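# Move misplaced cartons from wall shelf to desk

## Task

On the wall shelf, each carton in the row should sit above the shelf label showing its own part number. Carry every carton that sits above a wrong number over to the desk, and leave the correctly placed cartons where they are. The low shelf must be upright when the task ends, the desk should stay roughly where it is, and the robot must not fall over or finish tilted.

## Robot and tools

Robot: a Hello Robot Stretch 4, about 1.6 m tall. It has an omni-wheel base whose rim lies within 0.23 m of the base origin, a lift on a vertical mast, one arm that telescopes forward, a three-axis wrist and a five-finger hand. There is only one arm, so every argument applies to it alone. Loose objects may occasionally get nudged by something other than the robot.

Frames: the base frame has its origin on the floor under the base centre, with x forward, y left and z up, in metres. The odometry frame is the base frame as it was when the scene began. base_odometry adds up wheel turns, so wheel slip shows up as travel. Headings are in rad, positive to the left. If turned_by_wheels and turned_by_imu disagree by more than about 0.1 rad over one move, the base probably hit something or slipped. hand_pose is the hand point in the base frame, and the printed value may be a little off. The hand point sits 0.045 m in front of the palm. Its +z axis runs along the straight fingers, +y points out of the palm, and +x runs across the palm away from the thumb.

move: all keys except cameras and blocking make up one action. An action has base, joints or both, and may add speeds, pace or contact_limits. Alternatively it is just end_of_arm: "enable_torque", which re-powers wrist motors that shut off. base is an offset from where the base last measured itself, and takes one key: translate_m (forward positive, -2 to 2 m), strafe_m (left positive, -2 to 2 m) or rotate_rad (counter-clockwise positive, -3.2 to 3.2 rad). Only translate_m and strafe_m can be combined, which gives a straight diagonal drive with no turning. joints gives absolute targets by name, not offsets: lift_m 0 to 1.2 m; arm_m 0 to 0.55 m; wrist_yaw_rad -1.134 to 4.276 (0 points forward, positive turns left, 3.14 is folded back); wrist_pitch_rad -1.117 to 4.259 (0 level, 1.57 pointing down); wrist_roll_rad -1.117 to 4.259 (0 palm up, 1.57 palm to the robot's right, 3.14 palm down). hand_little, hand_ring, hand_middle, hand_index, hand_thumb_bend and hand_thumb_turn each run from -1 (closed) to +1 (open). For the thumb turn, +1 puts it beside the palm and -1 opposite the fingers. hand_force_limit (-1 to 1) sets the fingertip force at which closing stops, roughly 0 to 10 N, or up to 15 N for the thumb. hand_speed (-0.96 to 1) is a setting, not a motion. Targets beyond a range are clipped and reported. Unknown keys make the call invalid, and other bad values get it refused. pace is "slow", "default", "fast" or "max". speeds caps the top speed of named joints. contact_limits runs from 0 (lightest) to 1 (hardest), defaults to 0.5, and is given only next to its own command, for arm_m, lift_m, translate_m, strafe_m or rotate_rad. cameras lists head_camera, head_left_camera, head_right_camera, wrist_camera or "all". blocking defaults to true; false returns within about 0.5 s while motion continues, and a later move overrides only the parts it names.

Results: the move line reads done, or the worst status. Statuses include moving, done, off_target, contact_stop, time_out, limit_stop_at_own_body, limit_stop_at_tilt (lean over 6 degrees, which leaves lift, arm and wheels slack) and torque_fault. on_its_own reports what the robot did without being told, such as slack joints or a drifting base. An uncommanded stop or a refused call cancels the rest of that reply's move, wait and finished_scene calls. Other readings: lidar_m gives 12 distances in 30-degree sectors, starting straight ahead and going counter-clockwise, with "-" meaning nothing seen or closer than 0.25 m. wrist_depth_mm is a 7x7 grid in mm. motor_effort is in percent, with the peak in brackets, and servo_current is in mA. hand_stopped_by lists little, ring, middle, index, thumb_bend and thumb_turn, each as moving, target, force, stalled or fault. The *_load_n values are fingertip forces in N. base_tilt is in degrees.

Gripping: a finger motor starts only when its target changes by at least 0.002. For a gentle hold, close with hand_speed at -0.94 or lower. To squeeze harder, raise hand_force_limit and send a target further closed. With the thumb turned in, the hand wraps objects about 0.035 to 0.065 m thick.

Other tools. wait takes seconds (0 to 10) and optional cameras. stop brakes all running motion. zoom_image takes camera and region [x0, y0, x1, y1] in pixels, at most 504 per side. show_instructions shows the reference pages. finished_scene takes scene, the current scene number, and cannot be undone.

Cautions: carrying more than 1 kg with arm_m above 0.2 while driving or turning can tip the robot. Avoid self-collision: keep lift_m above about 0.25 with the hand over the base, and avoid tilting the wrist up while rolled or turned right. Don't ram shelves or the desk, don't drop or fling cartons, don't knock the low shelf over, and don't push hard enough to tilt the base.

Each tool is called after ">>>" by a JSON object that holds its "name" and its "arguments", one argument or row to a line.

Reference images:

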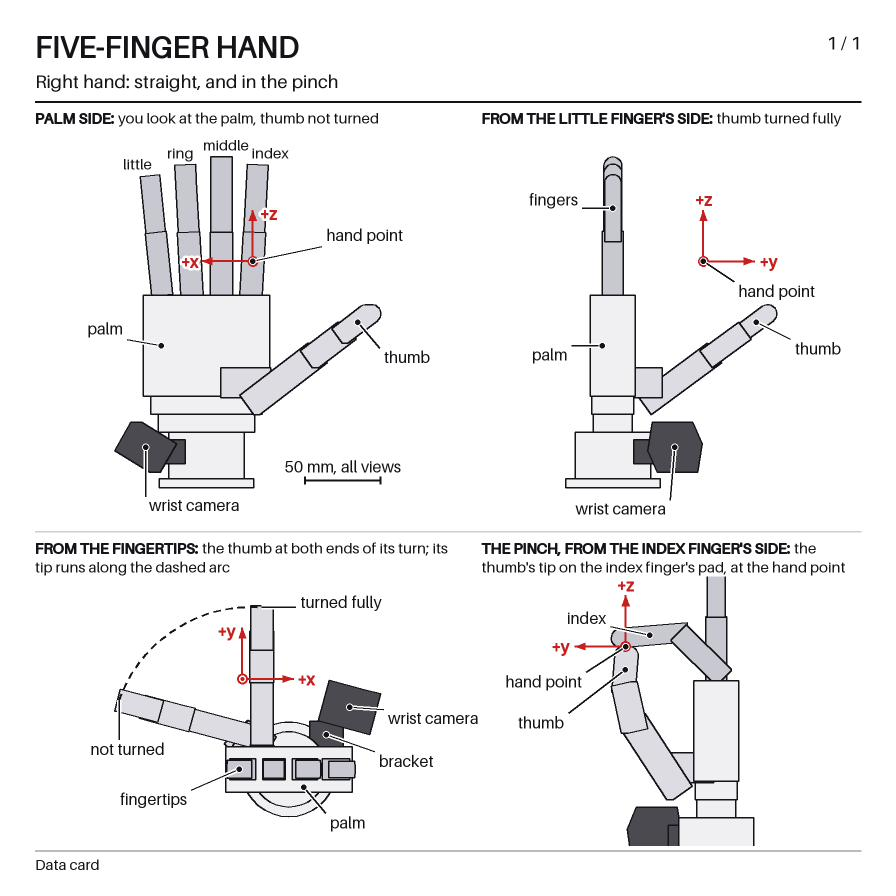

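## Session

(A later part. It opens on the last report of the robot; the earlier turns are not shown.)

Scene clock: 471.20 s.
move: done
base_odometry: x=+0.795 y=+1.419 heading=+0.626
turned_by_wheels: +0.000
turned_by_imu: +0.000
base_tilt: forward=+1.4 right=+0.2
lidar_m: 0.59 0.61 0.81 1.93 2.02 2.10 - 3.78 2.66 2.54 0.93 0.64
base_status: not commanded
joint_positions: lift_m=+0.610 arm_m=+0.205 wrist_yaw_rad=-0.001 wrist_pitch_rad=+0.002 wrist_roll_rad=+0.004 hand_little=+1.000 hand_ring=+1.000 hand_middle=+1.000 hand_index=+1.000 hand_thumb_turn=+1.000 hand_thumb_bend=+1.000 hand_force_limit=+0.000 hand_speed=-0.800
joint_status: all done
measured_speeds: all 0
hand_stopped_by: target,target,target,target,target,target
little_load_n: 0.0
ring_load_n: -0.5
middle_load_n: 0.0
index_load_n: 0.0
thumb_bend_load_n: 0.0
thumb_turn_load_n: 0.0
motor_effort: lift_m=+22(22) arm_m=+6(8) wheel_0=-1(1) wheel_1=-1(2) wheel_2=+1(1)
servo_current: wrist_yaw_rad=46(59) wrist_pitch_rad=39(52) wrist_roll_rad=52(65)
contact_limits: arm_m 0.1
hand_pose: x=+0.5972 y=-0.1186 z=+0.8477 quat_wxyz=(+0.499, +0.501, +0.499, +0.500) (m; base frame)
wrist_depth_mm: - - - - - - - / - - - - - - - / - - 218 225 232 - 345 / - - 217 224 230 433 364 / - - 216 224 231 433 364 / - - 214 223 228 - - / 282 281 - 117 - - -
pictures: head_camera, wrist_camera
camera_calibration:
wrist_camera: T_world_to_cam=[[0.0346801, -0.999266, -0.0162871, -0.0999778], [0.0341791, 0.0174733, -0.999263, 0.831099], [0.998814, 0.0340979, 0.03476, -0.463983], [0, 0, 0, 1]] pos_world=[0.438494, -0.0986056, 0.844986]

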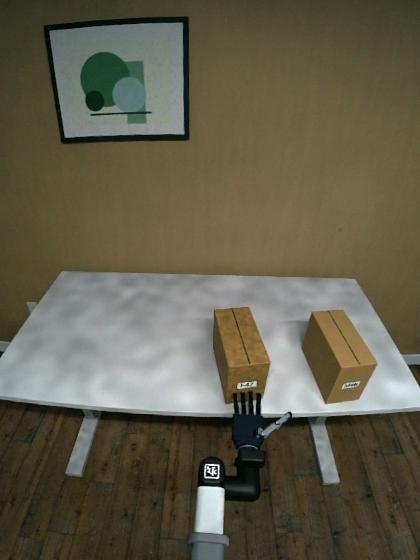

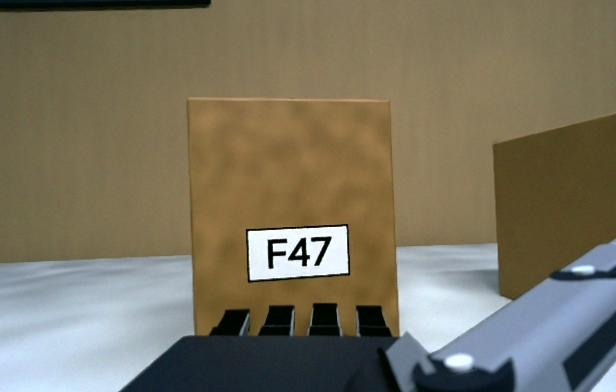

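>>> {"name": "move", "arguments": {
  "joints": {"arm_m": 0.0},
  "base": {"translate_m": -0.3},
  "pace": "fast"
}}

>>> {"name": "move", "arguments": {
  "base": {"rotate_rad": -3.14},
  "pace": "fast",
  "cameras": ["head_camera", "head_right_camera"]
}}

>>> {"name": "zoom_image", "arguments": {
  "camera": "head_camera",
  "region": [110, 110, 270, 200]
}}

Scene clock: 475.97 s.
move: done
base_odometry: x=+0.552 y=+1.244 heading=+0.625
turned_by_wheels: +0.000
turned_by_imu: -0.001
base_tilt: forward=+1.3 right=+0.2
lidar_m: 0.87 0.92 2.03 1.92 1.92 2.13 - 3.78 2.70 2.54 2.51 0.94
base_status: done
joint_positions: lift_m=+0.610 arm_m=+0.002 wrist_yaw_rad=-0.001 wrist_pitch_rad=+0.002 wrist_roll_rad=+0.004 hand_little=+1.000 hand_ring=+1.000 hand_middle=+1.000 hand_index=+1.000 hand_thumb_turn=+1.000 hand_thumb_bend=+1.000 hand_force_limit=+0.000 hand_speed=-0.800
joint_status: all done
joint sent to its limit — arm_m, lower limit.
measured_speeds: all 0
hand_stopped_by: target,target,target,target,target,target
little_load_n: 0.0
ring_load_n: 0.0
middle_load_n: 0.0
index_load_n: 0.0
thumb_bend_load_n: 0.0
thumb_turn_load_n: 0.0
motor_effort: lift_m=+22(22) arm_m=-5(8) wheel_0=-1(10) wheel_1=-1(8) wheel_2=-1(18)
servo_current: wrist_yaw_rad=52(65) wrist_pitch_rad=46(52) wrist_roll_rad=39(65)
hand_pose: x=+0.3942 y=-0.1186 z=+0.8477 quat_wxyz=(+0.499, +0.501, +0.499, +0.500) (m; base frame)
wrist_depth_mm: - 1499 1464 - - - - / - - - - - - - / - - - - - - - / - - - - - 715 - / - - - - - - - / - - - 186 - - - / 1078 - - 117 - - -
pictures: none

Scene clock: 478.40 s.
move: done
base_odometry: x=+0.552 y=+1.244 heading=-2.515
turned_by_wheels: -3.140
turned_by_imu: -3.064
base_tilt: forward=+1.4 right=+0.2
lidar_m: 4.10 3.69 2.71 2.58 2.50 0.97 0.89 0.93 2.03 1.91 1.87 2.18
base_status: done
joint_positions: lift_m=+0.610 arm_m=+0.002 wrist_yaw_rad=-0.001 wrist_pitch_rad=+0.002 wrist_roll_rad=+0.004 hand_little=+1.000 hand_ring=+1.000 hand_middle=+1.000 hand_index=+1.000 hand_thumb_turn=+1.000 hand_thumb_bend=+1.000 hand_force_limit=+0.000 hand_speed=-0.800
joint_status: not commanded
measured_speeds: all 0
hand_stopped_by: target,target,target,target,target,target
little_load_n: 0.0
ring_load_n: 0.0
middle_load_n: 0.0
index_load_n: 0.0
thumb_bend_load_n: 0.0
thumb_turn_load_n: 0.0
motor_effort: lift_m=+19(22) arm_m=-6(6) wheel_0=+0(9) wheel_1=-1(12) wheel_2=-2(13)
servo_current: wrist_yaw_rad=46(59) wrist_pitch_rad=39(52) wrist_roll_rad=59(65)
hand_pose: x=+0.3943 y=-0.1186 z=+0.8478 quat_wxyz=(+0.499, +0.502, +0.499, +0.500) (m; base frame)
wrist_depth_mm: - - - - - - - / - - - - - - - / - - - - - - - / - - - - - - - / - - - - - - - / - - - - - - - / - - - 117 - - -
pictures: head_camera, head_right_camera

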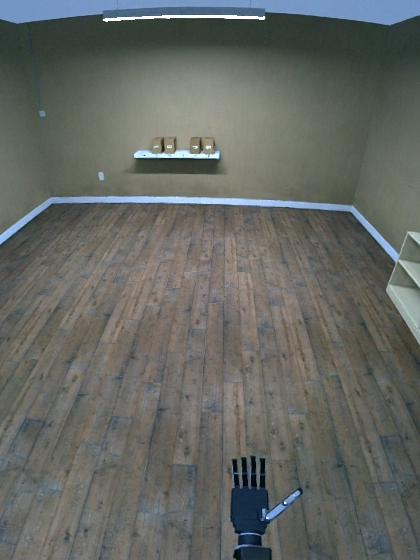

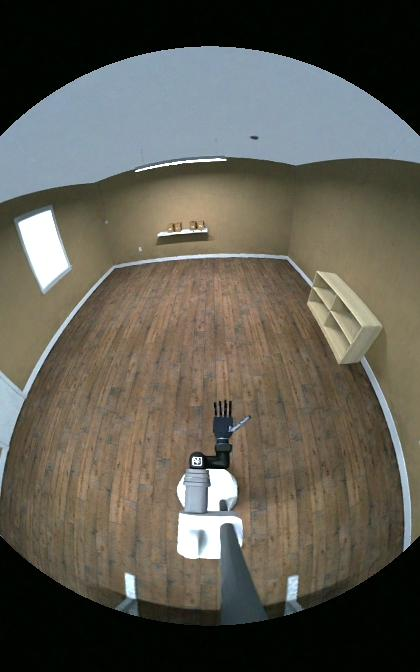

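Scaled by 3.150 from the camera's 420x560 image, which has a finer 1200x1600 frame.

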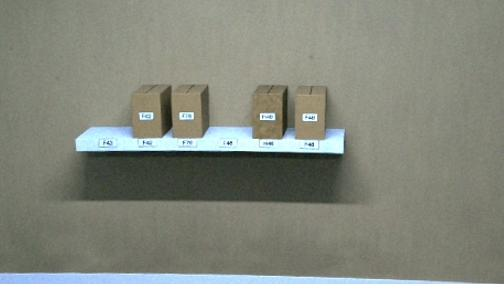

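>>> {"name": "finished_scene", "arguments": {
  "scene": 2
}}

The scene is finished: the task was done.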